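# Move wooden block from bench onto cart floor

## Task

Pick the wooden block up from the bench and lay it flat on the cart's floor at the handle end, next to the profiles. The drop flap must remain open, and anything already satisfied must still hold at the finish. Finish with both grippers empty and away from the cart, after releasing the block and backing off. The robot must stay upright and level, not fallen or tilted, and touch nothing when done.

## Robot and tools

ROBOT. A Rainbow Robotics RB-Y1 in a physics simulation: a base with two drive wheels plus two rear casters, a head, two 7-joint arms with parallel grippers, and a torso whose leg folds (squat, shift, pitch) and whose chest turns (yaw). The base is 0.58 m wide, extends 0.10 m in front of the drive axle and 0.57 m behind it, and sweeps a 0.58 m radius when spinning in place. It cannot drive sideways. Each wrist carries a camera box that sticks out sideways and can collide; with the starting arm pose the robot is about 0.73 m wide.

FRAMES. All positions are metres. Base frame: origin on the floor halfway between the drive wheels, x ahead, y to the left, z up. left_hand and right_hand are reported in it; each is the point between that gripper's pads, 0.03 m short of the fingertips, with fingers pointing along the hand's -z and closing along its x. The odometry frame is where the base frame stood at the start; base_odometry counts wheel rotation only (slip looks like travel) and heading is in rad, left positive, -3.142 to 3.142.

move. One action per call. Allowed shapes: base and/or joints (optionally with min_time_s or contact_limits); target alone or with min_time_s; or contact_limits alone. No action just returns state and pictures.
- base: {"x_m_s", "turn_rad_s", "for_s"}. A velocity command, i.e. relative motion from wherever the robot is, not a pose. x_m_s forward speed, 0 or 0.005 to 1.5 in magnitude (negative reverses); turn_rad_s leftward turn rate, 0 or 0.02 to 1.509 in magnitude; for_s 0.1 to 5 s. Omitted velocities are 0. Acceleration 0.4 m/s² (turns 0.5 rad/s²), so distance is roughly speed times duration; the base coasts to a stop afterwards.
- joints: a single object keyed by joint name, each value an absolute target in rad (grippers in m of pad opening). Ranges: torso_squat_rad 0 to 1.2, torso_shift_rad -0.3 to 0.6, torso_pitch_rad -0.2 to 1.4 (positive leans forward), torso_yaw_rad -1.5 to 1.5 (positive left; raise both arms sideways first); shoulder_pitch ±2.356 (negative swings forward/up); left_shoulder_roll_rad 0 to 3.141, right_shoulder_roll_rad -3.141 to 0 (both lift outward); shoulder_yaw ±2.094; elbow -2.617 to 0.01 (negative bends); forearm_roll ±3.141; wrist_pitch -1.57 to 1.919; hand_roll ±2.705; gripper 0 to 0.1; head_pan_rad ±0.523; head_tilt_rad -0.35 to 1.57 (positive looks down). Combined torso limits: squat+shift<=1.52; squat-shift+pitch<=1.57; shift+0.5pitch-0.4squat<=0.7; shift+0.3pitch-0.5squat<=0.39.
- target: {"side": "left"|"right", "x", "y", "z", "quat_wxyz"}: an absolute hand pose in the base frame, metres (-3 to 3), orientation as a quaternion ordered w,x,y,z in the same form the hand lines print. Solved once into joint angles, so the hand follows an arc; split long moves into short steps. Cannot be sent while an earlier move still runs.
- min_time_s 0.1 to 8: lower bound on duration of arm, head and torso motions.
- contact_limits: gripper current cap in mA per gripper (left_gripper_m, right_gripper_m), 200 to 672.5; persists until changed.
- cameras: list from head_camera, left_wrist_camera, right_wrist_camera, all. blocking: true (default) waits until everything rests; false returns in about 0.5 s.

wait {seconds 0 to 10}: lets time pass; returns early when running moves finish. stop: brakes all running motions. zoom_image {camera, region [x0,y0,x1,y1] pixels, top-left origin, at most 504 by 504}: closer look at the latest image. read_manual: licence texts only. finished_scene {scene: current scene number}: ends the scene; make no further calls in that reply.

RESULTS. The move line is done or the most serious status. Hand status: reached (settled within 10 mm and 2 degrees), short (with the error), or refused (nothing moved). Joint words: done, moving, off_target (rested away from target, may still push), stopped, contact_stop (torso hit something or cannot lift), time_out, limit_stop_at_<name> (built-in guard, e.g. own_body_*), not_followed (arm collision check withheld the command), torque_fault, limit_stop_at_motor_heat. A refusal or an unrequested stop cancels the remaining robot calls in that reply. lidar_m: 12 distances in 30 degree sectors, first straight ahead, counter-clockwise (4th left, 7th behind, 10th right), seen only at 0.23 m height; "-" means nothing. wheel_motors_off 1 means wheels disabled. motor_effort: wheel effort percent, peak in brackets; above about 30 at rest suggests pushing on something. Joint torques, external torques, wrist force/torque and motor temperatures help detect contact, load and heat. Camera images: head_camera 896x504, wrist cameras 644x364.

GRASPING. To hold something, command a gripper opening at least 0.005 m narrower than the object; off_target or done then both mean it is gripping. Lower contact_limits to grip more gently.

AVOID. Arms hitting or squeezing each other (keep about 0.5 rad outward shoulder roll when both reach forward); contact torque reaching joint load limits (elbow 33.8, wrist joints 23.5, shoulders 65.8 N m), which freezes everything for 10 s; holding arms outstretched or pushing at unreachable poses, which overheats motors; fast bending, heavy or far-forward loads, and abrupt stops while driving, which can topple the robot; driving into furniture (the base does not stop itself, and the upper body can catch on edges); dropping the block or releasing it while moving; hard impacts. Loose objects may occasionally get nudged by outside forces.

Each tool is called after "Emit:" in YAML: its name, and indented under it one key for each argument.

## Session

Emit:
move:
  joints: {"head_pan_rad": 0.5, "head_tilt_rad": 0.6}
  cameras: ["head_camera"]

Emit:
move:
  joints: {"head_pan_rad": -0.5, "head_tilt_rad": 0.6}
  cameras: ["head_camera"]

Scene clock: 1.00 s.
Joint torques (N m): left_arm=[-1.56 -0.75 0.68 -0.48 -0.13 -0.55 -0.13] | right_arm=[-3.64 -0.59 -0.77 -1.42 0.04 -0.56 0]
External joint torques (N m): left_arm=[-0.17 -0.9 0.67 0.08 -0.14 -0.13 -0.12] | right_arm=[-0.04 0.53 -0.73 0.22 -0.02 0.03 -0.02]
Motor temperatures (°C): left_arm=[30 28 31 35 34 32 37] | right_arm=[34 30 31 30 35 36 34]
Wrist force (N): left_arm=[-0.1 1.3 -7.8] | right_arm=[-2.6 0.9 -4.7]
Wrist torque (N m): left_arm=[-0.30 0.15 0.11] | right_arm=[-0.08 -0.10 -0.10]
Wrist force, peak (N): left_arm=[0.1 1.6 -7.9] | right_arm=[-2.9 0.8 -5.4]
move: done
base_odometry: x=+0.000 y=+0.000 heading=+0.000
lidar_m: 0.74 1.04 1.57 4.56 1.51 1.06 1.01 1.09 1.44 3.61 1.10 0.79
base_status: not commanded
joint_positions: torso_squat_rad=+0.350 torso_shift_rad=+0.000 torso_pitch_rad=+0.000 torso_yaw_rad=+0.000 left_shoulder_pitch_rad=+0.037 left_shoulder_roll_rad=+0.004 left_shoulder_yaw_rad=-0.043 left_elbow_rad=-0.196 left_forearm_roll_rad=-0.014 left_wrist_pitch_rad=+0.002 left_hand_roll_rad=+0.027 left_gripper_m=+0.099 right_shoulder_pitch_rad=-0.040 right_shoulder_roll_rad=-0.021 right_shoulder_yaw_rad=-0.018 right_elbow_rad=-0.235 right_forearm_roll_rad=+0.049 right_wrist_pitch_rad=-0.014 right_hand_roll_rad=+0.035 right_gripper_m=+0.099 head_pan_rad=+0.500 head_tilt_rad=+0.600
joint_status: all done
wheel_motors_off: 0
motor_effort: left_wheel=+0(1) right_wheel=+0(2)
chest: x=-0.2280 y=+0.0001 z=+1.2475 quat_wxyz=(+1.000, +0.000, +0.000, +0.000) (m; base frame)
left_hand: x=-0.1598 y=+0.2200 z=+0.5653 quat_wxyz=(+0.997, +0.000, -0.079, -0.009) (m; base frame)
right_hand: x=-0.0823 y=-0.2360 z=+0.5770 quat_wxyz=(+0.989, -0.016, -0.142, +0.041) (m; base frame)
pictures: head_camera
camera_calibration:
head_camera: T_world_to_cam=[[0.480762, -0.876288, -0.0314125, 0.143715], [-0.465904, -0.224934, -0.855767, 1.19443], [0.742833, 0.426055, -0.516406, 0.845605], [0, 0, 0, 1]] pos_world=[-0.140746, 0.0343292, 1.46335]

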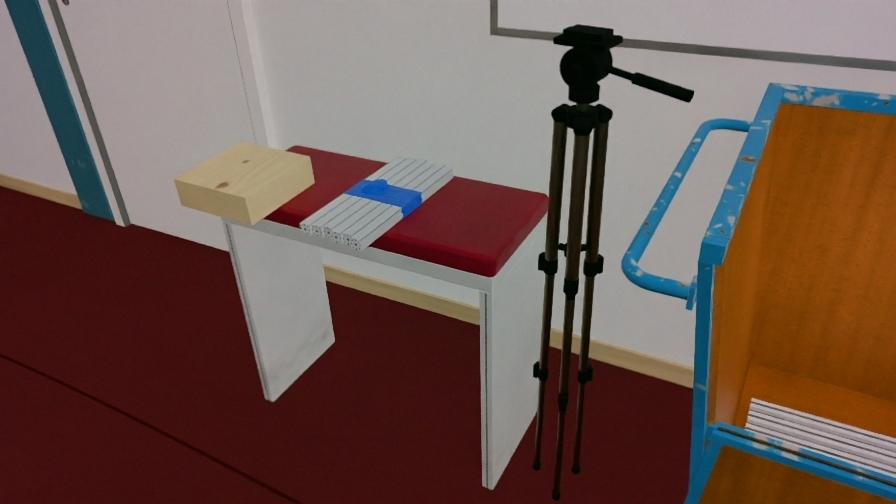

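Scene clock: 2.33 s.
Joint torques (N m): left_arm=[-1.48 -0.68 0.63 -0.47 -0.09 -0.53 0.07] | right_arm=[-3.64 -0.6 -0.55 -1.66 -0.1 -0.51 -0.14]
External joint torques (N m): left_arm=[-0.1 -0.83 0.61 0.09 -0.09 -0.11 0.08] | right_arm=[-0.05 0.52 -0.51 -0.03 -0.16 0.08 -0.15]
Wrist force (N): left_arm=[-0.5 1.0 -7.4] | right_arm=[-2.4 1.8 -4.5]
Wrist torque (N m): left_arm=[-0.22 0.12 0.12] | right_arm=[-0.18 -0.07 -0.11]
Wrist force, peak (N): left_arm=[-0.7 1.3 -8.3] | right_arm=[-2.9 1.1 -5.5]
move: done
base_odometry: x=+0.000 y=+0.000 heading=+0.000
lidar_m: 0.74 1.03 1.57 4.56 1.51 1.08 1.01 1.08 1.44 3.62 1.09 0.78
base_status: not commanded
joint_positions: torso_squat_rad=+0.350 torso_shift_rad=+0.000 torso_pitch_rad=+0.000 torso_yaw_rad=+0.000 left_shoulder_pitch_rad=+0.037 left_shoulder_roll_rad=+0.004 left_shoulder_yaw_rad=-0.043 left_elbow_rad=-0.196 left_forearm_roll_rad=-0.014 left_wrist_pitch_rad=+0.002 left_hand_roll_rad=+0.027 left_gripper_m=+0.099 right_shoulder_pitch_rad=-0.040 right_shoulder_roll_rad=-0.021 right_shoulder_yaw_rad=-0.018 right_elbow_rad=-0.235 right_forearm_roll_rad=+0.049 right_wrist_pitch_rad=-0.014 right_hand_roll_rad=+0.035 right_gripper_m=+0.099 head_pan_rad=-0.500 head_tilt_rad=+0.600
joint_status: all done
wheel_motors_off: 0
motor_effort: left_wheel=+0(1) right_wheel=-1(2)
chest: x=-0.2280 y=+0.0001 z=+1.2475 quat_wxyz=(+1.000, +0.000, +0.000, +0.000) (m; base frame)
left_hand: x=-0.1598 y=+0.2200 z=+0.5653 quat_wxyz=(+0.997, +0.000, -0.079, -0.009) (m; base frame)
right_hand: x=-0.0823 y=-0.2360 z=+0.5770 quat_wxyz=(+0.989, -0.016, -0.142, +0.041) (m; base frame)
pictures: head_camera
camera_calibration:
head_camera: T_world_to_cam=[[-0.477517, -0.87806, -0.0314197, -0.053747], [-0.440952, 0.270428, -0.855821, 1.19955], [0.75996, -0.394815, -0.516316, 0.849156], [0, 0, 0, 1]] pos_world=[-0.142045, -0.0363253, 1.46335]

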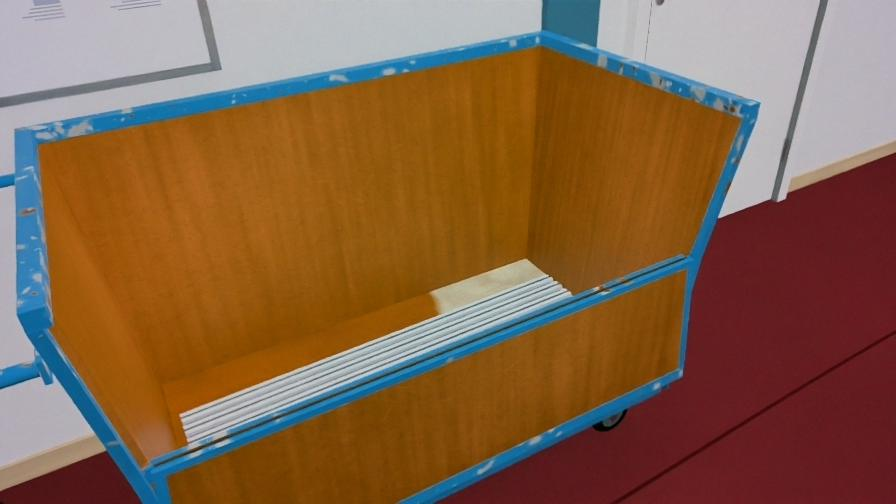

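Emit:
move:
  base: {"turn_rad_s": 0.8, "for_s": 1.78}
  joints: {"torso_squat_rad": 0.8, "torso_pitch_rad": 0.3, "head_pan_rad": 0.0, "head_tilt_rad": 0.5, "right_shoulder_pitch_rad": -0.557, "right_shoulder_roll_rad": -0.02, "right_shoulder_yaw_rad": 0.266, "right_elbow_rad": -1.05, "right_forearm_roll_rad": -1.053, "right_wrist_pitch_rad": -0.518, "right_hand_roll_rad": 0.933}
  min_time_s: 2.5

Emit:
move:
  base: {"x_m_s": 0.6, "for_s": 2.28}

Emit:
move:
  base: {"turn_rad_s": -0.8, "for_s": 1.78}
  cameras: ["head_camera", "right_wrist_camera"]

Scene clock: 14.77 s.
Joint torques (N m): left_arm=[5.82 -0.9 0.92 2.64 -0.04 0.02 -0.05] | right_arm=[-14.88 2.93 0.3 -10.18 0.64 -1.3 0.17]
External joint torques (N m): left_arm=[-0.96 -1.16 0.89 -0.03 -0.04 -0.15 -0.06] | right_arm=[-1.06 1.89 0.74 -1.03 -0.29 -0.13 0.12]
Wrist force (N): left_arm=[1.6 0.8 -7.4] | right_arm=[-7.3 0.7 1.1]
Wrist torque (N m): left_arm=[-0.24 0.23 0.07] | right_arm=[-0.11 -0.41 -0.22]
Wrist force, peak (N): left_arm=[0.4 1.5 -8.4] | right_arm=[-7.7 1.3 1.3]
move: done
base_odometry: x=+0.000 y=+0.000 heading=+1.413
lidar_m: 3.63 1.83 1.14 1.02 1.02 1.26 2.44 1.37 0.86 0.73 0.75 1.55
base_status: done (sent for 1.77 of 1.77 s)
joint_positions: torso_squat_rad=+0.800 torso_shift_rad=+0.000 torso_pitch_rad=+0.300 torso_yaw_rad=+0.000 left_shoulder_pitch_rad=+0.037 left_shoulder_roll_rad=+0.004 left_shoulder_yaw_rad=-0.043 left_elbow_rad=-0.196 left_forearm_roll_rad=-0.014 left_wrist_pitch_rad=+0.002 left_hand_roll_rad=+0.027 left_gripper_m=+0.099 right_shoulder_pitch_rad=-0.557 right_shoulder_roll_rad=-0.020 right_shoulder_yaw_rad=+0.266 right_elbow_rad=-1.050 right_forearm_roll_rad=-1.053 right_wrist_pitch_rad=-0.518 right_hand_roll_rad=+0.933 right_gripper_m=+0.099 head_pan_rad=+0.000 head_tilt_rad=+0.500
joint_status: all done
wheel_motors_off: 0
motor_effort: left_wheel=+1(32) right_wheel=+18(51)
chest: x=-0.1366 y=+0.0001 z=+1.0638 quat_wxyz=(+0.989, +0.000, +0.149, +0.000) (m; base frame)
left_hand: x=-0.2731 y=+0.2200 z=+0.3919 quat_wxyz=(+0.997, -0.002, +0.071, -0.009) (m; base frame)
right_hand: x=+0.4214 y=-0.1055 z=+0.7719 quat_wxyz=(+0.706, -0.008, -0.708, +0.006) (m; base frame)
pictures: none

Scene clock: 18.63 s.
Joint torques (N m): left_arm=[6.51 -0.64 0.71 2.83 -0.12 -0.09 -0.12] | right_arm=[-14.1 2.71 0.04 -9.99 0.63 -1.23 0.22]
External joint torques (N m): left_arm=[-0.27 -0.9 0.69 0.17 -0.12 -0.26 -0.13] | right_arm=[-0.29 1.68 0.48 -0.84 -0.3 -0.06 0.17]
Wrist force (N): left_arm=[1.9 1.1 -7.7] | right_arm=[-7.0 1.2 1.4]
Wrist torque (N m): left_arm=[-0.26 0.25 0.06] | right_arm=[-0.19 -0.37 -0.26]
Wrist force, peak (N): left_arm=[1.8 1.3 -8.7] | right_arm=[-7.9 0.9 1.4]
move: done
base_odometry: x=+0.213 y=+1.343 heading=+1.414
lidar_m: 3.05 2.26 1.41 1.27 1.28 1.56 3.02 1.36 1.03 0.68 1.29 1.57
base_status: done (sent for 2.27 of 2.27 s)
joint_positions: torso_squat_rad=+0.800 torso_shift_rad=+0.000 torso_pitch_rad=+0.300 torso_yaw_rad=+0.000 left_shoulder_pitch_rad=+0.037 left_shoulder_roll_rad=+0.004 left_shoulder_yaw_rad=-0.043 left_elbow_rad=-0.196 left_forearm_roll_rad=-0.014 left_wrist_pitch_rad=+0.002 left_hand_roll_rad=+0.027 left_gripper_m=+0.099 right_shoulder_pitch_rad=-0.557 right_shoulder_roll_rad=-0.020 right_shoulder_yaw_rad=+0.266 right_elbow_rad=-1.050 right_forearm_roll_rad=-1.053 right_wrist_pitch_rad=-0.518 right_hand_roll_rad=+0.933 right_gripper_m=+0.099 head_pan_rad=+0.000 head_tilt_rad=+0.500
joint_status: not commanded
wheel_motors_off: 0
motor_effort: left_wheel=+14(46) right_wheel=-12(54)
chest: x=-0.1365 y=+0.0001 z=+1.0638 quat_wxyz=(+0.989, +0.000, +0.150, +0.000) (m; base frame)
left_hand: x=-0.2729 y=+0.2200 z=+0.3919 quat_wxyz=(+0.997, -0.002, +0.071, -0.009) (m; base frame)
right_hand: x=+0.4216 y=-0.1054 z=+0.7720 quat_wxyz=(+0.706, -0.008, -0.708, +0.006) (m; base frame)
pictures: none

Scene clock: 22.33 s.
Joint torques (N m): left_arm=[6.1 -0.48 0.94 2.97 -0.11 0.04 -0.09] | right_arm=[-13.89 2.75 0.22 -9.92 0.52 -1.22 0.17]
External joint torques (N m): left_arm=[-0.69 -0.72 0.91 0.3 -0.11 -0.14 -0.09] | right_arm=[-0.07 1.72 0.65 -0.78 -0.41 -0.04 0.12]
Wrist force (N): left_arm=[1.6 1.2 -6.9] | right_arm=[-7.7 0.7 1.0]
Wrist torque (N m): left_arm=[-0.30 0.23 0.06] | right_arm=[-0.10 -0.45 -0.26]
Wrist force, peak (N): left_arm=[1.6 1.1 -8.6] | right_arm=[-8.0 0.9 1.1]
move: done
base_odometry: x=+0.213 y=+1.343 heading=+0.001
lidar_m: 0.67 1.29 1.76 4.26 1.87 1.34 1.27 1.33 1.78 2.22 1.04 1.05
base_status: done (sent for 1.77 of 1.77 s)
joint_positions: torso_squat_rad=+0.800 torso_shift_rad=+0.000 torso_pitch_rad=+0.300 torso_yaw_rad=+0.000 left_shoulder_pitch_rad=+0.037 left_shoulder_roll_rad=+0.004 left_shoulder_yaw_rad=-0.043 left_elbow_rad=-0.196 left_forearm_roll_rad=-0.014 left_wrist_pitch_rad=+0.002 left_hand_roll_rad=+0.027 left_gripper_m=+0.099 right_shoulder_pitch_rad=-0.557 right_shoulder_roll_rad=-0.020 right_shoulder_yaw_rad=+0.266 right_elbow_rad=-1.050 right_forearm_roll_rad=-1.053 right_wrist_pitch_rad=-0.518 right_hand_roll_rad=+0.933 right_gripper_m=+0.099 head_pan_rad=+0.000 head_tilt_rad=+0.500
joint_status: not commanded
wheel_motors_off: 0
motor_effort: left_wheel=+20(38) right_wheel=+1(43)
chest: x=-0.1365 y=+0.0001 z=+1.0638 quat_wxyz=(+0.989, +0.000, +0.149, +0.000) (m; base frame)
left_hand: x=-0.2730 y=+0.2200 z=+0.3919 quat_wxyz=(+0.997, -0.002, +0.071, -0.009) (m; base frame)
right_hand: x=+0.4216 y=-0.1054 z=+0.7720 quat_wxyz=(+0.706, -0.008, -0.708, +0.006) (m; base frame)
pictures: head_camera, right_wrist_camera
camera_calibration:
head_camera: T_world_to_cam=[[-0.00450944, -0.999501, -0.0312486, 0.0378747], [-0.676447, 0.0260633, -0.73603, 0.93243], [0.736478, 0.0178189, -0.676227, 0.830824], [0, 0, 0, 1]] pos_world=[0.0190263, -0.00125082, 1.24931]
right_wrist_camera: T_world_to_cam=[[0.0284792, -0.0493247, -0.998377, 0.75226], [-0.504313, 0.861641, -0.056955, 0.374527], [0.863051, 0.505116, -0.000336251, -0.238135], [0, 0, 0, 1]] pos_world=[0.372978, -0.165317, 0.77229]

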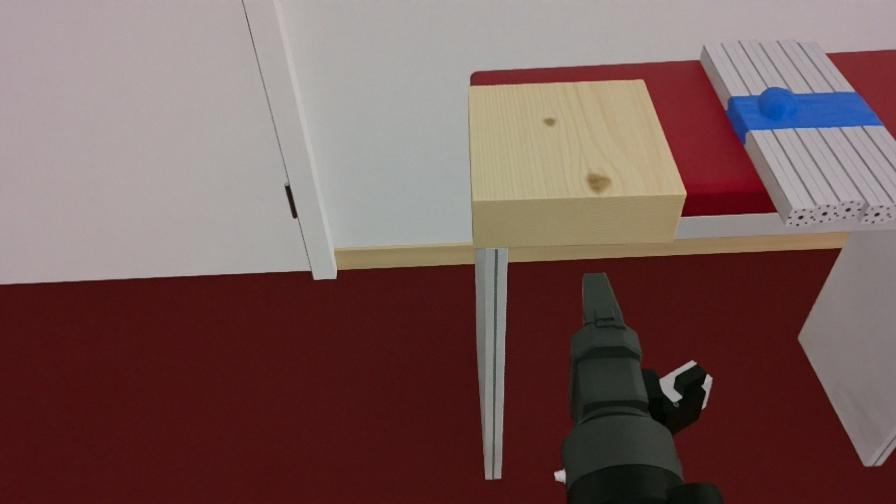

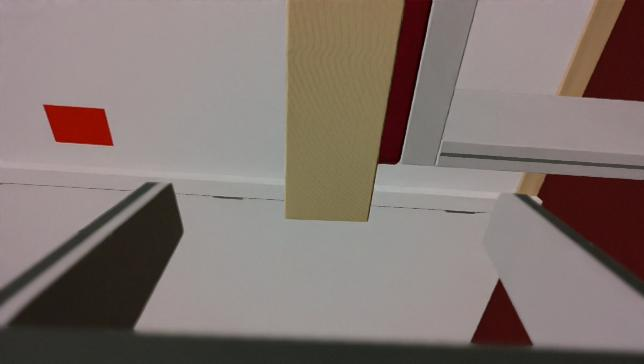

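Emit:
move:
  target: {"side": "right", "x": 0.42, "y": -0.13, "z": 0.767, "quat_wxyz": [0.7071, 0, -0.7071, 0]}

Emit:
move:
  base: {"x_m_s": 0.2, "for_s": 0.85}
  cameras: ["head_camera", "right_wrist_camera"]

Scene clock: 29.30 s.
Joint torques (N m): left_arm=[5.78 -0.47 1.02 2.86 -0.07 -0.08 0.01] | right_arm=[-13.87 1.02 -0.5 -10.21 0.72 -1.31 0.12]
External joint torques (N m): left_arm=[-1.01 -0.72 1 0.19 -0.06 -0.25 0] | right_arm=[-0.38 1.11 0.44 -1.13 -0.17 -0.07 0.07]
Wrist force (N): left_arm=[1.3 1.3 -7.8] | right_arm=[-7.2 0.9 0.9]
Wrist torque (N m): left_arm=[-0.31 0.16 0.08] | right_arm=[-0.16 -0.38 -0.04]
Wrist force, peak (N): left_arm=[1.7 2.0 -8.4] | right_arm=[-7.7 2.4 1.7]
move: done
base_odometry: x=+0.213 y=+1.343 heading=+0.001
lidar_m: 0.67 1.30 1.76 4.26 1.88 1.34 1.26 1.33 1.78 2.24 1.03 1.07
base_status: not commanded
joint_positions: torso_squat_rad=+0.800 torso_shift_rad=+0.000 torso_pitch_rad=+0.300 torso_yaw_rad=+0.000 left_shoulder_pitch_rad=+0.037 left_shoulder_roll_rad=+0.004 left_shoulder_yaw_rad=-0.043 left_elbow_rad=-0.196 left_forearm_roll_rad=-0.014 left_wrist_pitch_rad=+0.002 left_hand_roll_rad=+0.027 left_gripper_m=+0.099 right_shoulder_pitch_rad=-0.530 right_shoulder_roll_rad=-0.075 right_shoulder_yaw_rad=+0.270 right_elbow_rad=-1.080 right_forearm_roll_rad=-1.060 right_wrist_pitch_rad=-0.498 right_hand_roll_rad=+0.876 right_gripper_m=+0.099 head_pan_rad=+0.000 head_tilt_rad=+0.500
joint_status: all done
wheel_motors_off: 0
motor_effort: left_wheel=+20(21) right_wheel=+2(3)
chest: x=-0.1365 y=+0.0001 z=+1.0638 quat_wxyz=(+0.989, +0.000, +0.149, +0.000) (m; base frame)
left_hand: x=-0.2730 y=+0.2200 z=+0.3919 quat_wxyz=(+0.997, -0.002, +0.071, -0.009) (m; base frame)
right_hand: x=+0.4199 y=-0.1295 z=+0.7672 quat_wxyz=(+0.708, -0.001, -0.706, +0.000) (m; base frame)
right_hand_status: reached (checked arc, planned for 0.3 s): 1 mm and 0.2 deg off.
pictures: none

Scene clock: 31.07 s.
Joint torques (N m): left_arm=[6.36 -0.7 0.49 2.66 -0.04 -0.03 -0.15] | right_arm=[-13.6 1.28 -0.68 -9.85 0.7 -1.14 0.06]
External joint torques (N m): left_arm=[-0.43 -0.95 0.46 0 -0.04 -0.2 -0.15] | right_arm=[-0.11 1.37 0.26 -0.76 -0.19 0.09 0.01]
Wrist force (N): left_arm=[2.0 1.1 -7.5] | right_arm=[-7.2 0.5 0.9]
Wrist torque (N m): left_arm=[-0.24 0.27 0.04] | right_arm=[-0.09 -0.38 -0.04]
Wrist force, peak (N): left_arm=[1.9 1.9 -8.2] | right_arm=[-7.8 0.4 1.7]
move: done
base_odometry: x=+0.387 y=+1.343 heading=+0.000
lidar_m: 0.51 1.13 1.52 3.90 2.14 1.52 1.44 1.50 2.01 1.50 0.92 1.04
base_status: done (sent for 0.87 of 0.87 s)
joint_positions: torso_squat_rad=+0.800 torso_shift_rad=+0.000 torso_pitch_rad=+0.300 torso_yaw_rad=+0.000 left_shoulder_pitch_rad=+0.037 left_shoulder_roll_rad=+0.004 left_shoulder_yaw_rad=-0.043 left_elbow_rad=-0.196 left_forearm_roll_rad=-0.014 left_wrist_pitch_rad=+0.002 left_hand_roll_rad=+0.027 left_gripper_m=+0.099 right_shoulder_pitch_rad=-0.529 right_shoulder_roll_rad=-0.075 right_shoulder_yaw_rad=+0.270 right_elbow_rad=-1.080 right_forearm_roll_rad=-1.060 right_wrist_pitch_rad=-0.498 right_hand_roll_rad=+0.876 right_gripper_m=+0.099 head_pan_rad=+0.000 head_tilt_rad=+0.500
joint_status: not commanded
wheel_motors_off: 0
motor_effort: left_wheel=-6(50) right_wheel=+10(39)
chest: x=-0.1365 y=+0.0001 z=+1.0638 quat_wxyz=(+0.989, +0.000, +0.149, +0.000) (m; base frame)
left_hand: x=-0.2730 y=+0.2200 z=+0.3919 quat_wxyz=(+0.997, -0.002, +0.071, -0.009) (m; base frame)
right_hand: x=+0.4199 y=-0.1295 z=+0.7672 quat_wxyz=(+0.708, -0.001, -0.706, +0.000) (m; base frame)
pictures: head_camera, right_wrist_camera
camera_calibration:
head_camera: T_world_to_cam=[[-0.00450944, -0.999501, -0.0312486, 0.0378747], [-0.676447, 0.0260633, -0.73603, 0.93243], [0.736478, 0.0178189, -0.676227, 0.830824], [0, 0, 0, 1]] pos_world=[0.0190263, -0.00125082, 1.24931]
right_wrist_camera: T_world_to_cam=[[0.0241555, -0.030719, -0.999236, 0.75128], [-0.504636, 0.862464, -0.0387133, 0.380346], [0.862994, 0.505186, 0.00533132, -0.228826], [0, 0, 0, 1]] pos_world=[0.371264, -0.189357, 0.766651]

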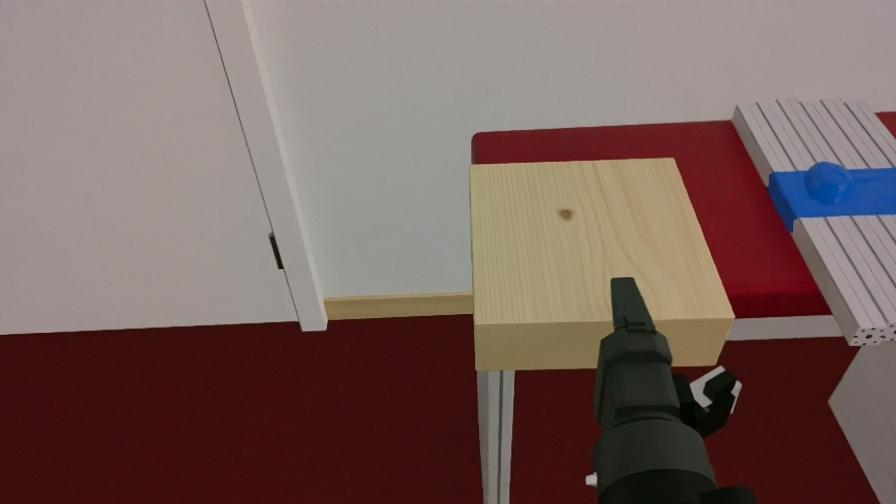

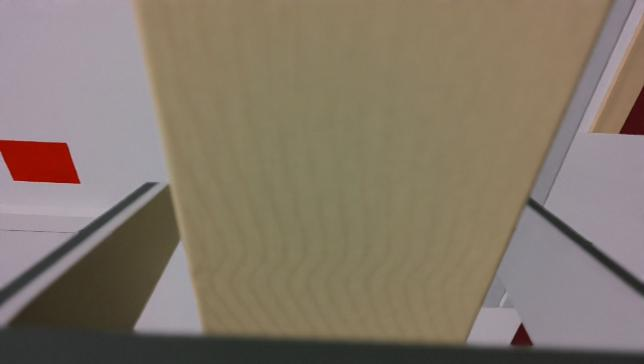

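Emit:
move:
  base: {"x_m_s": 0.1, "for_s": 0.3}
  cameras: ["right_wrist_camera"]

Scene clock: 34.13 s.
Joint torques (N m): left_arm=[6.61 -0.91 0.6 2.9 -0.05 -0.01 -0.03] | right_arm=[-13.4 1.21 -0.77 -10.03 0.85 -1.25 0.11]
External joint torques (N m): left_arm=[-0.18 -1.17 0.57 0.24 -0.04 -0.18 -0.03] | right_arm=[0.1 1.3 0.17 -0.94 -0.04 -0.02 0.06]
Wrist force (N): left_arm=[1.7 2.0 -7.5] | right_arm=[-7.3 0.9 1.5]
Wrist torque (N m): left_arm=[-0.37 0.23 0.05] | right_arm=[-0.14 -0.42 -0.06]
Wrist force, peak (N): left_arm=[1.5 1.5 -8.5] | right_arm=[-7.9 0.4 1.2]
move: done
base_odometry: x=+0.417 y=+1.343 heading=+0.000
lidar_m: 0.47 1.10 1.49 3.77 2.17 1.54 1.48 1.53 2.04 1.38 0.91 1.07
base_status: done (sent for 0.3 of 0.3 s)
joint_positions: torso_squat_rad=+0.800 torso_shift_rad=+0.000 torso_pitch_rad=+0.300 torso_yaw_rad=+0.000 left_shoulder_pitch_rad=+0.037 left_shoulder_roll_rad=+0.004 left_shoulder_yaw_rad=-0.043 left_elbow_rad=-0.196 left_forearm_roll_rad=-0.014 left_wrist_pitch_rad=+0.002 left_hand_roll_rad=+0.027 left_gripper_m=+0.099 right_shoulder_pitch_rad=-0.529 right_shoulder_roll_rad=-0.075 right_shoulder_yaw_rad=+0.270 right_elbow_rad=-1.080 right_forearm_roll_rad=-1.060 right_wrist_pitch_rad=-0.498 right_hand_roll_rad=+0.876 right_gripper_m=+0.099 head_pan_rad=+0.000 head_tilt_rad=+0.500
joint_status: not commanded
wheel_motors_off: 0
motor_effort: left_wheel=-8(24) right_wheel=+9(33)
chest: x=-0.1365 y=+0.0001 z=+1.0638 quat_wxyz=(+0.989, +0.000, +0.149, +0.000) (m; base frame)
left_hand: x=-0.2729 y=+0.2200 z=+0.3919 quat_wxyz=(+0.997, -0.002, +0.071, -0.009) (m; base frame)
right_hand: x=+0.4199 y=-0.1295 z=+0.7672 quat_wxyz=(+0.708, -0.001, -0.706, +0.000) (m; base frame)
pictures: right_wrist_camera
camera_calibration:
right_wrist_camera: T_world_to_cam=[[0.0242062, -0.0308075, -0.999232, 0.751242], [-0.504633, 0.862461, -0.0388153, 0.380423], [0.862994, 0.505185, 0.00533038, -0.228825], [0, 0, 0, 1]] pos_world=[0.371264, -0.189357, 0.766651]

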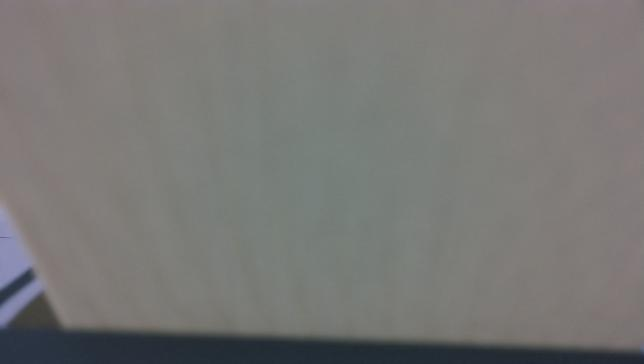

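Emit:
move:
  joints: {"right_gripper_m": 0.05}

Emit:
move:
  target: {"side": "right", "x": 0.415, "y": -0.13, "z": 0.87, "quat_wxyz": [0.7071, 0, -0.7071, 0]}
  min_time_s: 2
  cameras: ["head_camera"]

Scene clock: 36.30 s.
Joint torques (N m): left_arm=[6.49 -0.9 0.73 2.84 -0.05 -0.06 -0.01] | right_arm=[-13.78 1.2 -0.5 -9.74 0.74 -1.14 0.13]
External joint torques (N m): left_arm=[-0.29 -1.15 0.7 0.17 -0.05 -0.23 -0.02] | right_arm=[-0.29 1.29 0.44 -0.65 -0.14 0.09 0.08]
Wrist force (N): left_arm=[1.3 1.5 -7.8] | right_arm=[-6.6 0.4 1.2]
Wrist torque (N m): left_arm=[-0.34 0.20 0.06] | right_arm=[-0.11 -0.80 -0.24]
Wrist force, peak (N): left_arm=[2.4 1.5 -8.2] | right_arm=[-8.8 0.6 1.1]
move: off_target
base_odometry: x=+0.417 y=+1.343 heading=+0.000
lidar_m: 0.46 1.09 1.48 3.79 2.17 1.54 1.47 1.55 2.04 1.38 0.91 1.07
base_status: not commanded
joint_positions: torso_squat_rad=+0.800 torso_shift_rad=+0.000 torso_pitch_rad=+0.300 torso_yaw_rad=+0.000 left_shoulder_pitch_rad=+0.037 left_shoulder_roll_rad=+0.004 left_shoulder_yaw_rad=-0.043 left_elbow_rad=-0.196 left_forearm_roll_rad=-0.014 left_wrist_pitch_rad=+0.002 left_hand_roll_rad=+0.027 left_gripper_m=+0.099 right_shoulder_pitch_rad=-0.529 right_shoulder_roll_rad=-0.075 right_shoulder_yaw_rad=+0.270 right_elbow_rad=-1.080 right_forearm_roll_rad=-1.060 right_wrist_pitch_rad=-0.498 right_hand_roll_rad=+0.876 right_gripper_m=+0.076 head_pan_rad=+0.000 head_tilt_rad=+0.500
joint_status: right_gripper_m off_target (ended at +0.076, target +0.050)
wheel_motors_off: 0
motor_effort: left_wheel=-8(9) right_wheel=+8(9)
chest: x=-0.1365 y=+0.0001 z=+1.0638 quat_wxyz=(+0.989, +0.000, +0.149, +0.000) (m; base frame)
left_hand: x=-0.2729 y=+0.2200 z=+0.3919 quat_wxyz=(+0.997, -0.002, +0.071, -0.009) (m; base frame)
right_hand: x=+0.4199 y=-0.1295 z=+0.7673 quat_wxyz=(+0.708, -0.001, -0.706, +0.000) (m; base frame)
pictures: none

Scene clock: 38.63 s.
Joint torques (N m): left_arm=[6.25 -0.67 0.95 2.76 -0.11 -0.05 -0.02] | right_arm=[-24.2 4.25 -2.11 -24.72 2 2.91 -0.37]
External joint torques (N m): left_arm=[-0.56 -0.93 0.92 0.09 -0.1 -0.23 -0.03] | right_arm=[-11.87 3.1 -1.95 -14.53 1.38 2.24 -0.42]
Wrist force (N): left_arm=[2.0 2.0 -7.8] | right_arm=[-28.9 1.6 0.7]
Wrist torque (N m): left_arm=[-0.38 0.31 0.06] | right_arm=[-0.13 1.47 0.29]
Wrist force, peak (N): left_arm=[2.3 1.6 -8.0] | right_arm=[-30.6 -1.6 -0.1]
move: done
base_odometry: x=+0.417 y=+1.343 heading=+0.000
lidar_m: 0.47 1.09 1.48 3.79 2.17 1.54 1.47 1.53 2.04 1.38 0.90 1.05
base_status: not commanded
joint_positions: torso_squat_rad=+0.800 torso_shift_rad=+0.000 torso_pitch_rad=+0.301 torso_yaw_rad=+0.000 left_shoulder_pitch_rad=+0.037 left_shoulder_roll_rad=+0.004 left_shoulder_yaw_rad=-0.043 left_elbow_rad=-0.196 left_forearm_roll_rad=-0.014 left_wrist_pitch_rad=+0.002 left_hand_roll_rad=+0.027 left_gripper_m=+0.099 right_shoulder_pitch_rad=-0.401 right_shoulder_roll_rad=-0.020 right_shoulder_yaw_rad=+0.178 right_elbow_rad=-1.610 right_forearm_roll_rad=-1.927 right_wrist_pitch_rad=-0.335 right_hand_roll_rad=+1.927 right_gripper_m=+0.074 head_pan_rad=+0.000 head_tilt_rad=+0.500
joint_status: all done
wheel_motors_off: 0
motor_effort: left_wheel=-7(9) right_wheel=+6(9)
chest: x=-0.1362 y=+0.0001 z=+1.0638 quat_wxyz=(+0.989, +0.000, +0.150, +0.000) (m; base frame)
left_hand: x=-0.2731 y=+0.2200 z=+0.3920 quat_wxyz=(+0.997, -0.002, +0.071, -0.009) (m; base frame)
right_hand: x=+0.4145 y=-0.1304 z=+0.8659 quat_wxyz=(+0.707, -0.001, -0.707, +0.000) (m; base frame)
right_hand_status: reached (checked arc, planned for 2.0 s): 4 mm and 0.1 deg off.
pictures: head_camera
camera_calibration:
head_camera: T_world_to_cam=[[-0.0044561, -0.9995, -0.031312, 0.0379482], [-0.676969, 0.0260612, -0.73555, 0.931965], [0.735998, 0.0179196, -0.676746, 0.831054], [0, 0, 0, 1]] pos_world=[0.019426, -0.00125108, 1.24911]

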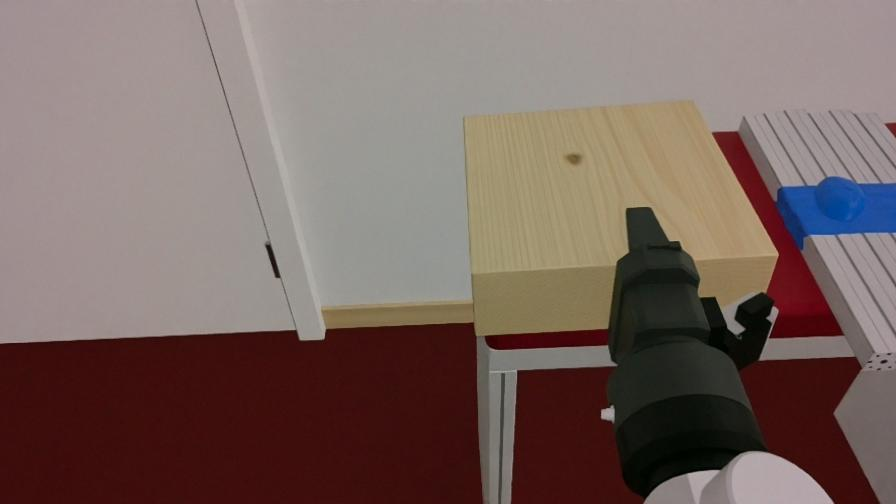

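Emit:
move:
  base: {"x_m_s": -0.3, "for_s": 1.06}
  joints: {"left_shoulder_roll_rad": 0.35}

Emit:
move:
  base: {"turn_rad_s": -0.8, "for_s": 2.067}
  joints: {"right_shoulder_pitch_rad": -1.813, "right_shoulder_roll_rad": -0.893, "right_shoulder_yaw_rad": 1.543, "right_elbow_rad": -0.861, "right_forearm_roll_rad": -2.814, "right_wrist_pitch_rad": 1.156, "right_hand_roll_rad": 1.465}
  min_time_s: 4
  cameras: ["head_camera"]

Scene clock: 60.23 s.
Joint torques (N m): left_arm=[6.63 7.44 1.57 3.06 -0.04 0 -0.1] | right_arm=[-26.23 3.85 -1.08 -24.53 2.1 2.92 -0.41]
External joint torques (N m): left_arm=[-0.74 -2.09 0.73 0.18 -0.07 -0.24 -0.11] | right_arm=[-13.91 2.7 -0.92 -14.33 1.48 2.26 -0.46]
Wrist force (N): left_arm=[1.7 -0.3 -8.1] | right_arm=[-28.6 1.5 0.9]
Wrist torque (N m): left_arm=[-0.19 0.24 0.04] | right_arm=[0.01 1.42 0.29]
Wrist force, peak (N): left_arm=[2.1 1.8 -8.5] | right_arm=[-30.6 0.8 -0.9]
move: done
base_odometry: x=+0.097 y=+1.343 heading=-0.001
lidar_m: 0.79 1.39 1.89 4.25 1.70 1.20 1.14 1.21 1.61 4.04 1.40 1.11
base_status: done (sent for 1.07 of 1.07 s)
joint_positions: torso_squat_rad=+0.800 torso_shift_rad=+0.000 torso_pitch_rad=+0.301 torso_yaw_rad=+0.000 left_shoulder_pitch_rad=+0.037 left_shoulder_roll_rad=+0.350 left_shoulder_yaw_rad=-0.043 left_elbow_rad=-0.196 left_forearm_roll_rad=-0.014 left_wrist_pitch_rad=+0.002 left_hand_roll_rad=+0.027 left_gripper_m=+0.099 right_shoulder_pitch_rad=-0.401 right_shoulder_roll_rad=-0.020 right_shoulder_yaw_rad=+0.178 right_elbow_rad=-1.610 right_forearm_roll_rad=-1.927 right_wrist_pitch_rad=-0.335 right_hand_roll_rad=+1.927 right_gripper_m=+0.074 head_pan_rad=+0.000 head_tilt_rad=+0.500
joint_status: all done
wheel_motors_off: 0
motor_effort: left_wheel=-13(27) right_wheel=+15(48)
chest: x=-0.1361 y=+0.0000 z=+1.0638 quat_wxyz=(+0.989, +0.000, +0.150, +0.000) (m; base frame)
left_hand: x=-0.2617 y=+0.4778 z=+0.4353 quat_wxyz=(+0.982, +0.165, +0.074, -0.053) (m; base frame)
right_hand: x=+0.4144 y=-0.1305 z=+0.8657 quat_wxyz=(+0.707, -0.001, -0.707, +0.000) (m; base frame)
pictures: none

Scene clock: 64.53 s.
Joint torques (N m): left_arm=[6.42 7.57 1.63 2.87 -0.04 0.01 0.01] | right_arm=[-36.44 -13.06 -14.92 3.99 -6.92 -0.38 -0.59]
External joint torques (N m): left_arm=[-0.95 -1.96 0.79 -0.01 -0.07 -0.22 0] | right_arm=[-12.85 -4.49 -6.76 1.56 -5.63 -0.16 -0.64]
Wrist force (N): left_arm=[1.6 -0.2 -7.1] | right_arm=[-23.1 1.0 -14.9]
Wrist torque (N m): left_arm=[-0.22 0.21 0.07] | right_arm=[-0.48 1.26 0.37]
Wrist force, peak (N): left_arm=[1.4 -1.0 -8.4] | right_arm=[-29.5 -0.6 1.3]
move: done
base_odometry: x=+0.096 y=+1.343 heading=-1.654
lidar_m: 3.07 1.40 1.11 0.79 1.40 1.77 3.74 1.92 1.27 1.16 1.17 1.47
base_status: done (sent for 2.07 of 2.07 s)
joint_positions: torso_squat_rad=+0.800 torso_shift_rad=+0.000 torso_pitch_rad=+0.301 torso_yaw_rad=+0.000 left_shoulder_pitch_rad=+0.037 left_shoulder_roll_rad=+0.350 left_shoulder_yaw_rad=-0.043 left_elbow_rad=-0.196 left_forearm_roll_rad=-0.014 left_wrist_pitch_rad=+0.002 left_hand_roll_rad=+0.027 left_gripper_m=+0.099 right_shoulder_pitch_rad=-1.810 right_shoulder_roll_rad=-0.892 right_shoulder_yaw_rad=+1.545 right_elbow_rad=-0.861 right_forearm_roll_rad=-2.813 right_wrist_pitch_rad=+1.156 right_hand_roll_rad=+1.465 right_gripper_m=+0.074 head_pan_rad=+0.000 head_tilt_rad=+0.500
joint_status: all done
wheel_motors_off: 0
motor_effort: left_wheel=+16(51) right_wheel=+3(47)
chest: x=-0.1361 y=+0.0001 z=+1.0638 quat_wxyz=(+0.989, +0.000, +0.150, +0.000) (m; base frame)
left_hand: x=-0.2616 y=+0.4777 z=+0.4351 quat_wxyz=(+0.982, +0.164, +0.074, -0.054) (m; base frame)
right_hand: x=+0.3978 y=-0.0504 z=+0.9953 quat_wxyz=(+0.631, +0.324, -0.326, +0.625) (m; base frame)
pictures: head_camera
camera_calibration:
head_camera: T_world_to_cam=[[-0.00453669, -0.999506, -0.0311016, 0.0377876], [-0.677068, 0.0259586, -0.735462, 0.931922], [0.735906, 0.0177214, -0.676852, 0.831113], [0, 0, 0, 1]] pos_world=[0.0195259, -0.00115088, 1.24911]

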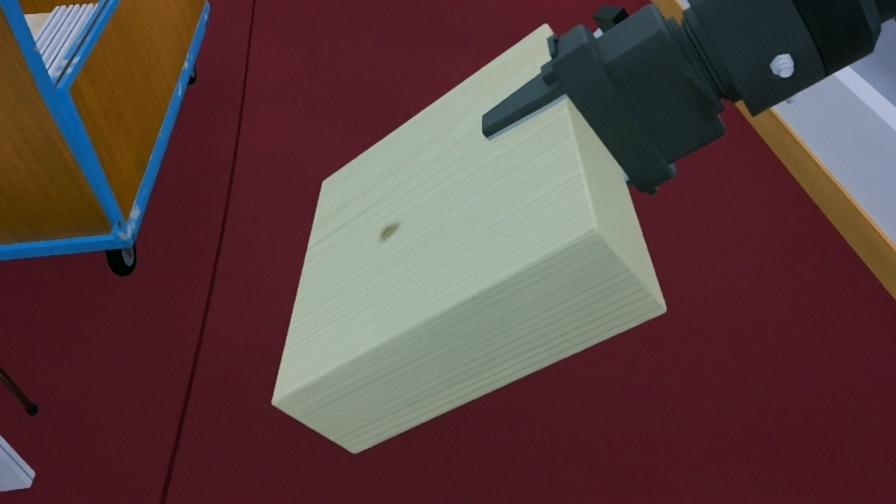

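Emit:
move:
  base: {"x_m_s": 0.6, "for_s": 2.9}
  joints: {"torso_squat_rad": 0.9, "torso_shift_rad": 0.2, "torso_pitch_rad": 0.6, "right_shoulder_pitch_rad": -2.229, "right_shoulder_roll_rad": -1.399, "right_shoulder_yaw_rad": 1.574, "right_elbow_rad": -1.93, "right_forearm_roll_rad": -2.553, "right_wrist_pitch_rad": 0.614, "right_hand_roll_rad": 0.983}
  min_time_s: 3.5

Emit:
move:
  base: {"turn_rad_s": 0.8, "for_s": 2.067}
  joints: {"torso_squat_rad": 1.0, "torso_shift_rad": 0.25, "torso_pitch_rad": 0.8, "torso_yaw_rad": 0.4, "head_tilt_rad": 0.1, "head_pan_rad": 0.3}
  min_time_s: 3

Emit:
move:
  target: {"side": "right", "x": 0.47, "y": 0.08, "z": 0.83, "quat_wxyz": [0.6272, 0.3265, -0.3265, 0.6272]}
  min_time_s: 2
  cameras: ["head_camera"]

Scene clock: 71.90 s.
Joint torques (N m): left_arm=[14.54 6.68 1.58 5.77 -0.08 0.6 0] | right_arm=[-25.98 -8.03 -18.04 3.42 -3.93 -3.65 -0.7]
External joint torques (N m): left_arm=[-0.83 -1.54 0.85 -0.06 -0.09 -0.21 -0.03] | right_arm=[-9.47 -3.37 -7.49 1.36 -3.37 -2.73 -0.74]
Wrist force (N): left_arm=[3.7 -1.1 -6.7] | right_arm=[-22.6 1.1 -14.3]
Wrist torque (N m): left_arm=[-0.09 0.32 0.10] | right_arm=[-0.46 1.20 0.35]
Wrist force, peak (N): left_arm=[4.4 0.2 -7.5] | right_arm=[-25.2 2.7 -15.7]
move: done
base_odometry: x=-0.049 y=-0.391 heading=-1.654
lidar_m: 2.49 2.66 0.91 0.83 0.85 1.36 4.35 1.55 1.02 0.93 0.93 1.19
base_status: done (sent for 2.9 of 2.9 s)
joint_positions: torso_squat_rad=+0.900 torso_shift_rad=+0.200 torso_pitch_rad=+0.601 torso_yaw_rad=+0.000 left_shoulder_pitch_rad=+0.037 left_shoulder_roll_rad=+0.350 left_shoulder_yaw_rad=-0.043 left_elbow_rad=-0.196 left_forearm_roll_rad=-0.014 left_wrist_pitch_rad=+0.002 left_hand_roll_rad=+0.027 left_gripper_m=+0.099 right_shoulder_pitch_rad=-2.227 right_shoulder_roll_rad=-1.398 right_shoulder_yaw_rad=+1.576 right_elbow_rad=-1.930 right_forearm_roll_rad=-2.552 right_wrist_pitch_rad=+0.615 right_hand_roll_rad=+0.983 right_gripper_m=+0.074 head_pan_rad=+0.000 head_tilt_rad=+0.500
joint_status: all done
wheel_motors_off: 0
motor_effort: left_wheel=+6(56) right_wheel=-7(43)
chest: x=+0.0335 y=+0.0001 z=+0.9622 quat_wxyz=(+0.955, +0.000, +0.296, +0.000) (m; base frame)
left_hand: x=-0.2720 y=+0.4777 z=+0.3987 quat_wxyz=(+0.960, +0.155, +0.220, -0.077) (m; base frame)
right_hand: x=+0.4291 y=-0.0009 z=+0.9170 quat_wxyz=(+0.626, +0.331, -0.325, +0.627) (m; base frame)
pictures: none

Scene clock: 75.90 s.
Joint torques (N m): left_arm=[17.25 12.17 1.92 7.06 0 0.87 0.04] | right_arm=[-26.18 -0.59 -18.52 -1.45 -4.76 -3.29 -0.61]
External joint torques (N m): left_arm=[-1.21 -2.38 0.62 -0.03 -0.04 -0.24 0] | right_arm=[-9.08 -0.49 -7.49 -0.78 -3.97 -2.52 -0.66]
Wrist force (N): left_arm=[4.7 -2.1 -5.4] | right_arm=[-26.1 -3.2 -8.1]
Wrist torque (N m): left_arm=[0.00 0.43 0.04] | right_arm=[-0.57 1.51 0.41]
Wrist force, peak (N): left_arm=[4.4 -0.1 -7.6] | right_arm=[-26.3 -3.8 -10.8]
move: done
base_odometry: x=-0.049 y=-0.391 heading=-0.001
lidar_m: 0.84 0.87 1.95 4.18 1.36 0.97 0.92 0.97 1.30 3.25 2.38 0.88
base_status: done (sent for 2.07 of 2.07 s)
joint_positions: torso_squat_rad=+1.000 torso_shift_rad=+0.250 torso_pitch_rad=+0.801 torso_yaw_rad=+0.400 left_shoulder_pitch_rad=+0.037 left_shoulder_roll_rad=+0.350 left_shoulder_yaw_rad=-0.043 left_elbow_rad=-0.196 left_forearm_roll_rad=-0.014 left_wrist_pitch_rad=+0.002 left_hand_roll_rad=+0.027 left_gripper_m=+0.099 right_shoulder_pitch_rad=-2.227 right_shoulder_roll_rad=-1.399 right_shoulder_yaw_rad=+1.576 right_elbow_rad=-1.930 right_forearm_roll_rad=-2.552 right_wrist_pitch_rad=+0.615 right_hand_roll_rad=+0.983 right_gripper_m=+0.074 head_pan_rad=+0.300 head_tilt_rad=+0.100
joint_status: all done
wheel_motors_off: 0
motor_effort: left_wheel=-3(36) right_wheel=+15(34)
chest: x=+0.0878 y=+0.0001 z=+0.8624 quat_wxyz=(+0.903, +0.077, +0.382, +0.183) (m; base frame)
left_hand: x=-0.4568 y=+0.4658 z=+0.5081 quat_wxyz=(+0.907, +0.233, +0.341, +0.083) (m; base frame)
right_hand: x=+0.4480 y=+0.1361 z=+0.7591 quat_wxyz=(+0.505, +0.513, -0.286, +0.633) (m; base frame)
pictures: none

Scene clock: 78.23 s.
Joint torques (N m): left_arm=[16.94 12.1 2.1 6.86 0.01 0.84 -0.07] | right_arm=[-24.37 0.31 -19.01 4.22 -0.59 -7.11 -0.37]
External joint torques (N m): left_arm=[-1.52 -2.45 0.8 -0.23 -0.02 -0.27 -0.11] | right_arm=[-10.2 -0.58 -9.33 2.39 -0.82 -5.51 -0.41]
Wrist force (N): left_arm=[4.5 -2.4 -5.2] | right_arm=[-23.1 0.8 -14.8]
Wrist torque (N m): left_arm=[-0.02 0.41 0.07] | right_arm=[-0.41 1.22 0.33]
Wrist force, peak (N): left_arm=[4.6 -1.9 -6.7] | right_arm=[-27.6 -4.0 -8.6]
move: done
base_odometry: x=-0.049 y=-0.391 heading=-0.001
lidar_m: 0.84 0.88 1.94 4.17 1.37 0.98 0.92 0.97 1.29 3.23 2.40 0.89
base_status: not commanded
joint_positions: torso_squat_rad=+1.000 torso_shift_rad=+0.250 torso_pitch_rad=+0.801 torso_yaw_rad=+0.400 left_shoulder_pitch_rad=+0.037 left_shoulder_roll_rad=+0.350 left_shoulder_yaw_rad=-0.043 left_elbow_rad=-0.196 left_forearm_roll_rad=-0.014 left_wrist_pitch_rad=+0.002 left_hand_roll_rad=+0.027 left_gripper_m=+0.099 right_shoulder_pitch_rad=-2.354 right_shoulder_roll_rad=-1.526 right_shoulder_yaw_rad=+1.220 right_elbow_rad=-2.186 right_forearm_roll_rad=-1.820 right_wrist_pitch_rad=+0.951 right_hand_roll_rad=-0.005 right_gripper_m=+0.074 head_pan_rad=+0.300 head_tilt_rad=+0.100
joint_status: all done
wheel_motors_off: 0
motor_effort: left_wheel=-4(5) right_wheel=+16(17)
chest: x=+0.0878 y=+0.0001 z=+0.8624 quat_wxyz=(+0.903, +0.077, +0.382, +0.183) (m; base frame)
left_hand: x=-0.4568 y=+0.4659 z=+0.5081 quat_wxyz=(+0.907, +0.233, +0.341, +0.083) (m; base frame)
right_hand: x=+0.4697 y=+0.0798 z=+0.8279 quat_wxyz=(+0.628, +0.326, -0.324, +0.628) (m; base frame)
right_hand_status: reached (checked arc, planned for 2.0 s): 2 mm and 0.3 deg off.
pictures: head_camera
camera_calibration:
head_camera: T_world_to_cam=[[0.437927, -0.753805, -0.489895, 0.381603], [-0.751629, -0.00803236, -0.659537, 0.887311], [0.493227, 0.657049, -0.5701, 0.38101], [0, 0, 0, 1]] pos_world=[0.31189, 0.0444397, 0.989373]

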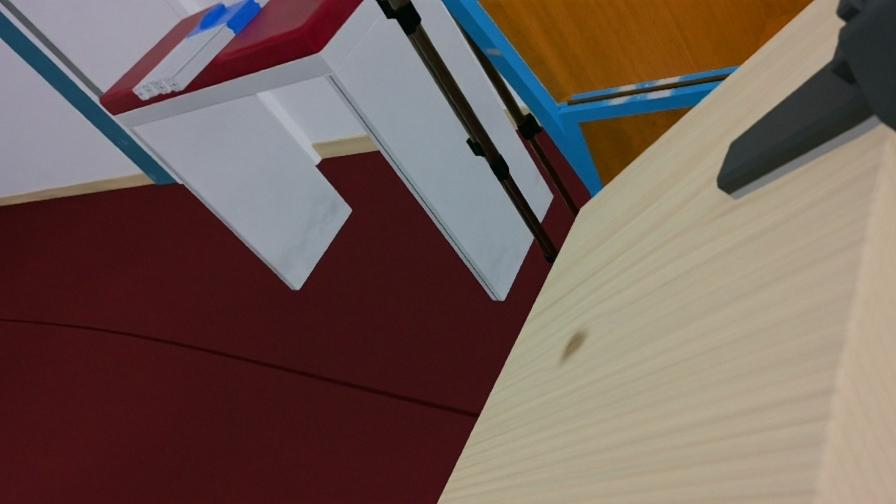

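Emit:
move:
  base: {"turn_rad_s": 0.05, "for_s": 0.3}

Emit:
move:
  base: {"x_m_s": 0.25, "for_s": 2.2}
  joints: {"head_tilt_rad": 0.35, "head_pan_rad": 0.45}
  cameras: ["head_camera"]

Emit:
move:
  joints: {"head_tilt_rad": 0.35, "head_pan_rad": -0.5}
  cameras: ["head_camera"]

Scene clock: 82.83 s.
Joint torques (N m): left_arm=[17.1 12.24 2.06 7.06 -0.08 0.9 0.05] | right_arm=[-24.78 0.62 -19.33 4.29 -0.45 -7.32 -0.55]
External joint torques (N m): left_arm=[-1.36 -2.32 0.76 -0.03 -0.12 -0.21 0.01] | right_arm=[-10.6 -0.27 -9.65 2.45 -0.68 -5.71 -0.59]
Wrist force (N): left_arm=[4.4 -1.2 -5.4] | right_arm=[-22.9 0.6 -14.8]
Wrist torque (N m): left_arm=[-0.14 0.33 0.06] | right_arm=[-0.46 1.27 0.38]
Wrist force, peak (N): left_arm=[5.0 -1.9 -6.4] | right_arm=[-23.5 1.0 -16.0]
move: done
base_odometry: x=-0.049 y=-0.391 heading=+0.013
lidar_m: 0.84 0.87 1.93 3.95 1.35 0.97 0.93 0.97 1.32 3.41 2.35 0.88
base_status: done (sent for 0.3 of 0.3 s)
joint_positions: torso_squat_rad=+1.000 torso_shift_rad=+0.250 torso_pitch_rad=+0.801 torso_yaw_rad=+0.400 left_shoulder_pitch_rad=+0.037 left_shoulder_roll_rad=+0.350 left_shoulder_yaw_rad=-0.043 left_elbow_rad=-0.196 left_forearm_roll_rad=-0.014 left_wrist_pitch_rad=+0.002 left_hand_roll_rad=+0.027 left_gripper_m=+0.099 right_shoulder_pitch_rad=-2.354 right_shoulder_roll_rad=-1.526 right_shoulder_yaw_rad=+1.220 right_elbow_rad=-2.186 right_forearm_roll_rad=-1.820 right_wrist_pitch_rad=+0.951 right_hand_roll_rad=-0.005 right_gripper_m=+0.074 head_pan_rad=+0.300 head_tilt_rad=+0.100
joint_status: not commanded
wheel_motors_off: 0
motor_effort: left_wheel=-5(25) right_wheel=+16(34)
chest: x=+0.0878 y=+0.0001 z=+0.8624 quat_wxyz=(+0.903, +0.077, +0.382, +0.183) (m; base frame)
left_hand: x=-0.4567 y=+0.4659 z=+0.5081 quat_wxyz=(+0.907, +0.233, +0.341, +0.083) (m; base frame)
right_hand: x=+0.4698 y=+0.0797 z=+0.8278 quat_wxyz=(+0.628, +0.326, -0.324, +0.628) (m; base frame)
pictures: none

Scene clock: 86.10 s.
Joint torques (N m): left_arm=[17.2 12.17 2.07 7.06 -0.06 0.9 0.06] | right_arm=[-23.99 0.84 -18.89 4.48 -0.48 -7.25 -0.54]
External joint torques (N m): left_arm=[-1.27 -2.38 0.78 -0.03 -0.1 -0.21 0.02] | right_arm=[-9.82 -0.04 -9.22 2.64 -0.71 -5.64 -0.58]
Wrist force (N): left_arm=[4.4 -1.5 -5.5] | right_arm=[-22.7 1.1 -15.1]
Wrist torque (N m): left_arm=[-0.14 0.39 0.08] | right_arm=[-0.37 1.21 0.34]
Wrist force, peak (N): left_arm=[4.9 -2.5 -6.7] | right_arm=[-24.6 -1.5 -16.3]
move: done
base_odometry: x=+0.501 y=-0.383 heading=+0.013
lidar_m: 0.29 0.30 0.42 1.72 2.15 1.54 1.47 1.56 2.07 4.57 0.42 0.30
base_status: done (sent for 2.2 of 2.2 s)
joint_positions: torso_squat_rad=+1.000 torso_shift_rad=+0.250 torso_pitch_rad=+0.801 torso_yaw_rad=+0.400 left_shoulder_pitch_rad=+0.037 left_shoulder_roll_rad=+0.350 left_shoulder_yaw_rad=-0.043 left_elbow_rad=-0.196 left_forearm_roll_rad=-0.014 left_wrist_pitch_rad=+0.002 left_hand_roll_rad=+0.027 left_gripper_m=+0.099 right_shoulder_pitch_rad=-2.354 right_shoulder_roll_rad=-1.526 right_shoulder_yaw_rad=+1.220 right_elbow_rad=-2.186 right_forearm_roll_rad=-1.820 right_wrist_pitch_rad=+0.951 right_hand_roll_rad=-0.005 right_gripper_m=+0.074 head_pan_rad=+0.450 head_tilt_rad=+0.350
joint_status: all done
wheel_motors_off: 0
motor_effort: left_wheel=-1(27) right_wheel=+1(45)
chest: x=+0.0879 y=+0.0001 z=+0.8623 quat_wxyz=(+0.903, +0.077, +0.382, +0.183) (m; base frame)
left_hand: x=-0.4567 y=+0.4659 z=+0.5082 quat_wxyz=(+0.907, +0.233, +0.342, +0.083) (m; base frame)
right_hand: x=+0.4698 y=+0.0797 z=+0.8278 quat_wxyz=(+0.628, +0.326, -0.324, +0.628) (m; base frame)
pictures: head_camera
camera_calibration:
head_camera: T_world_to_cam=[[0.505335, -0.652654, -0.564517, 0.437797], [-0.833521, -0.199862, -0.515071, 0.766517], [0.223337, 0.73082, -0.644998, 0.520528], [0, 0, 0, 1]] pos_world=[0.301421, 0.0585158, 0.977694]

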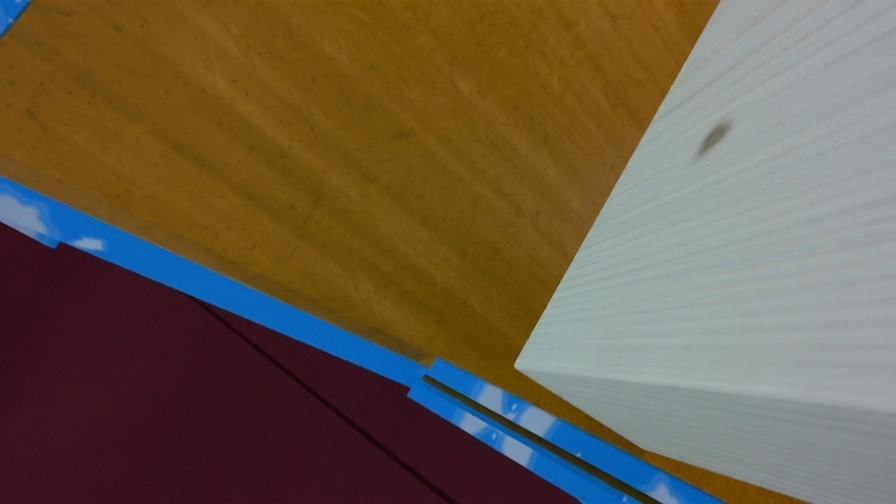

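Scene clock: 87.40 s.
Joint torques (N m): left_arm=[17.24 12.32 2.23 6.98 0.03 0.95 0.01] | right_arm=[-24.03 0.99 -19.01 4.29 -0.51 -7.41 -0.44]
External joint torques (N m): left_arm=[-1.23 -2.23 0.94 -0.11 -0.01 -0.16 -0.03] | right_arm=[-9.86 0.1 -9.33 2.46 -0.74 -5.81 -0.48]
Wrist force (N): left_arm=[4.4 -2.1 -5.5] | right_arm=[-23.0 0.5 -15.1]
Wrist torque (N m): left_arm=[-0.01 0.41 0.06] | right_arm=[-0.41 1.23 0.36]
Wrist force, peak (N): left_arm=[5.0 -2.7 -6.1] | right_arm=[-23.7 0.3 -15.3]
move: done
base_odometry: x=+0.501 y=-0.383 heading=+0.013
lidar_m: 0.29 0.30 0.41 1.72 2.15 1.54 1.47 1.54 2.10 4.58 0.43 0.31
base_status: not commanded
joint_positions: torso_squat_rad=+1.000 torso_shift_rad=+0.250 torso_pitch_rad=+0.801 torso_yaw_rad=+0.400 left_shoulder_pitch_rad=+0.037 left_shoulder_roll_rad=+0.350 left_shoulder_yaw_rad=-0.043 left_elbow_rad=-0.196 left_forearm_roll_rad=-0.014 left_wrist_pitch_rad=+0.002 left_hand_roll_rad=+0.027 left_gripper_m=+0.099 right_shoulder_pitch_rad=-2.354 right_shoulder_roll_rad=-1.526 right_shoulder_yaw_rad=+1.220 right_elbow_rad=-2.186 right_forearm_roll_rad=-1.820 right_wrist_pitch_rad=+0.951 right_hand_roll_rad=-0.005 right_gripper_m=+0.074 head_pan_rad=-0.500 head_tilt_rad=+0.350
joint_status: all done
wheel_motors_off: 0
motor_effort: left_wheel=+0(1) right_wheel=+0(1)
chest: x=+0.0879 y=+0.0001 z=+0.8623 quat_wxyz=(+0.903, +0.077, +0.382, +0.183) (m; base frame)
left_hand: x=-0.4567 y=+0.4659 z=+0.5082 quat_wxyz=(+0.907, +0.233, +0.342, +0.083) (m; base frame)
right_hand: x=+0.4698 y=+0.0797 z=+0.8278 quat_wxyz=(+0.628, +0.326, -0.324, +0.628) (m; base frame)
pictures: head_camera
camera_calibration:
head_camera: T_world_to_cam=[[-0.0844293, -0.995455, 0.0440673, -0.0150095], [-0.885429, 0.0546654, -0.461549, 0.724251], [0.457042, -0.0779867, -0.886019, 0.708005], [0, 0, 0, 1]] pos_world=[0.316417, 0.000682223, 0.962245]

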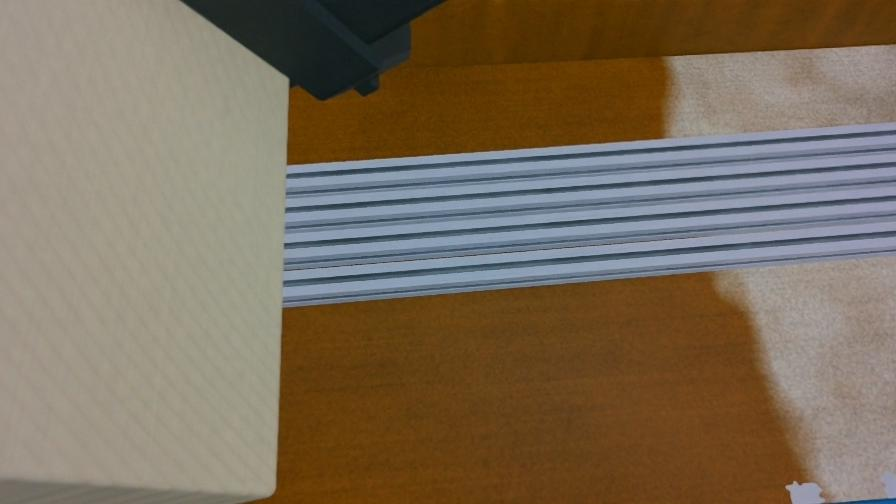

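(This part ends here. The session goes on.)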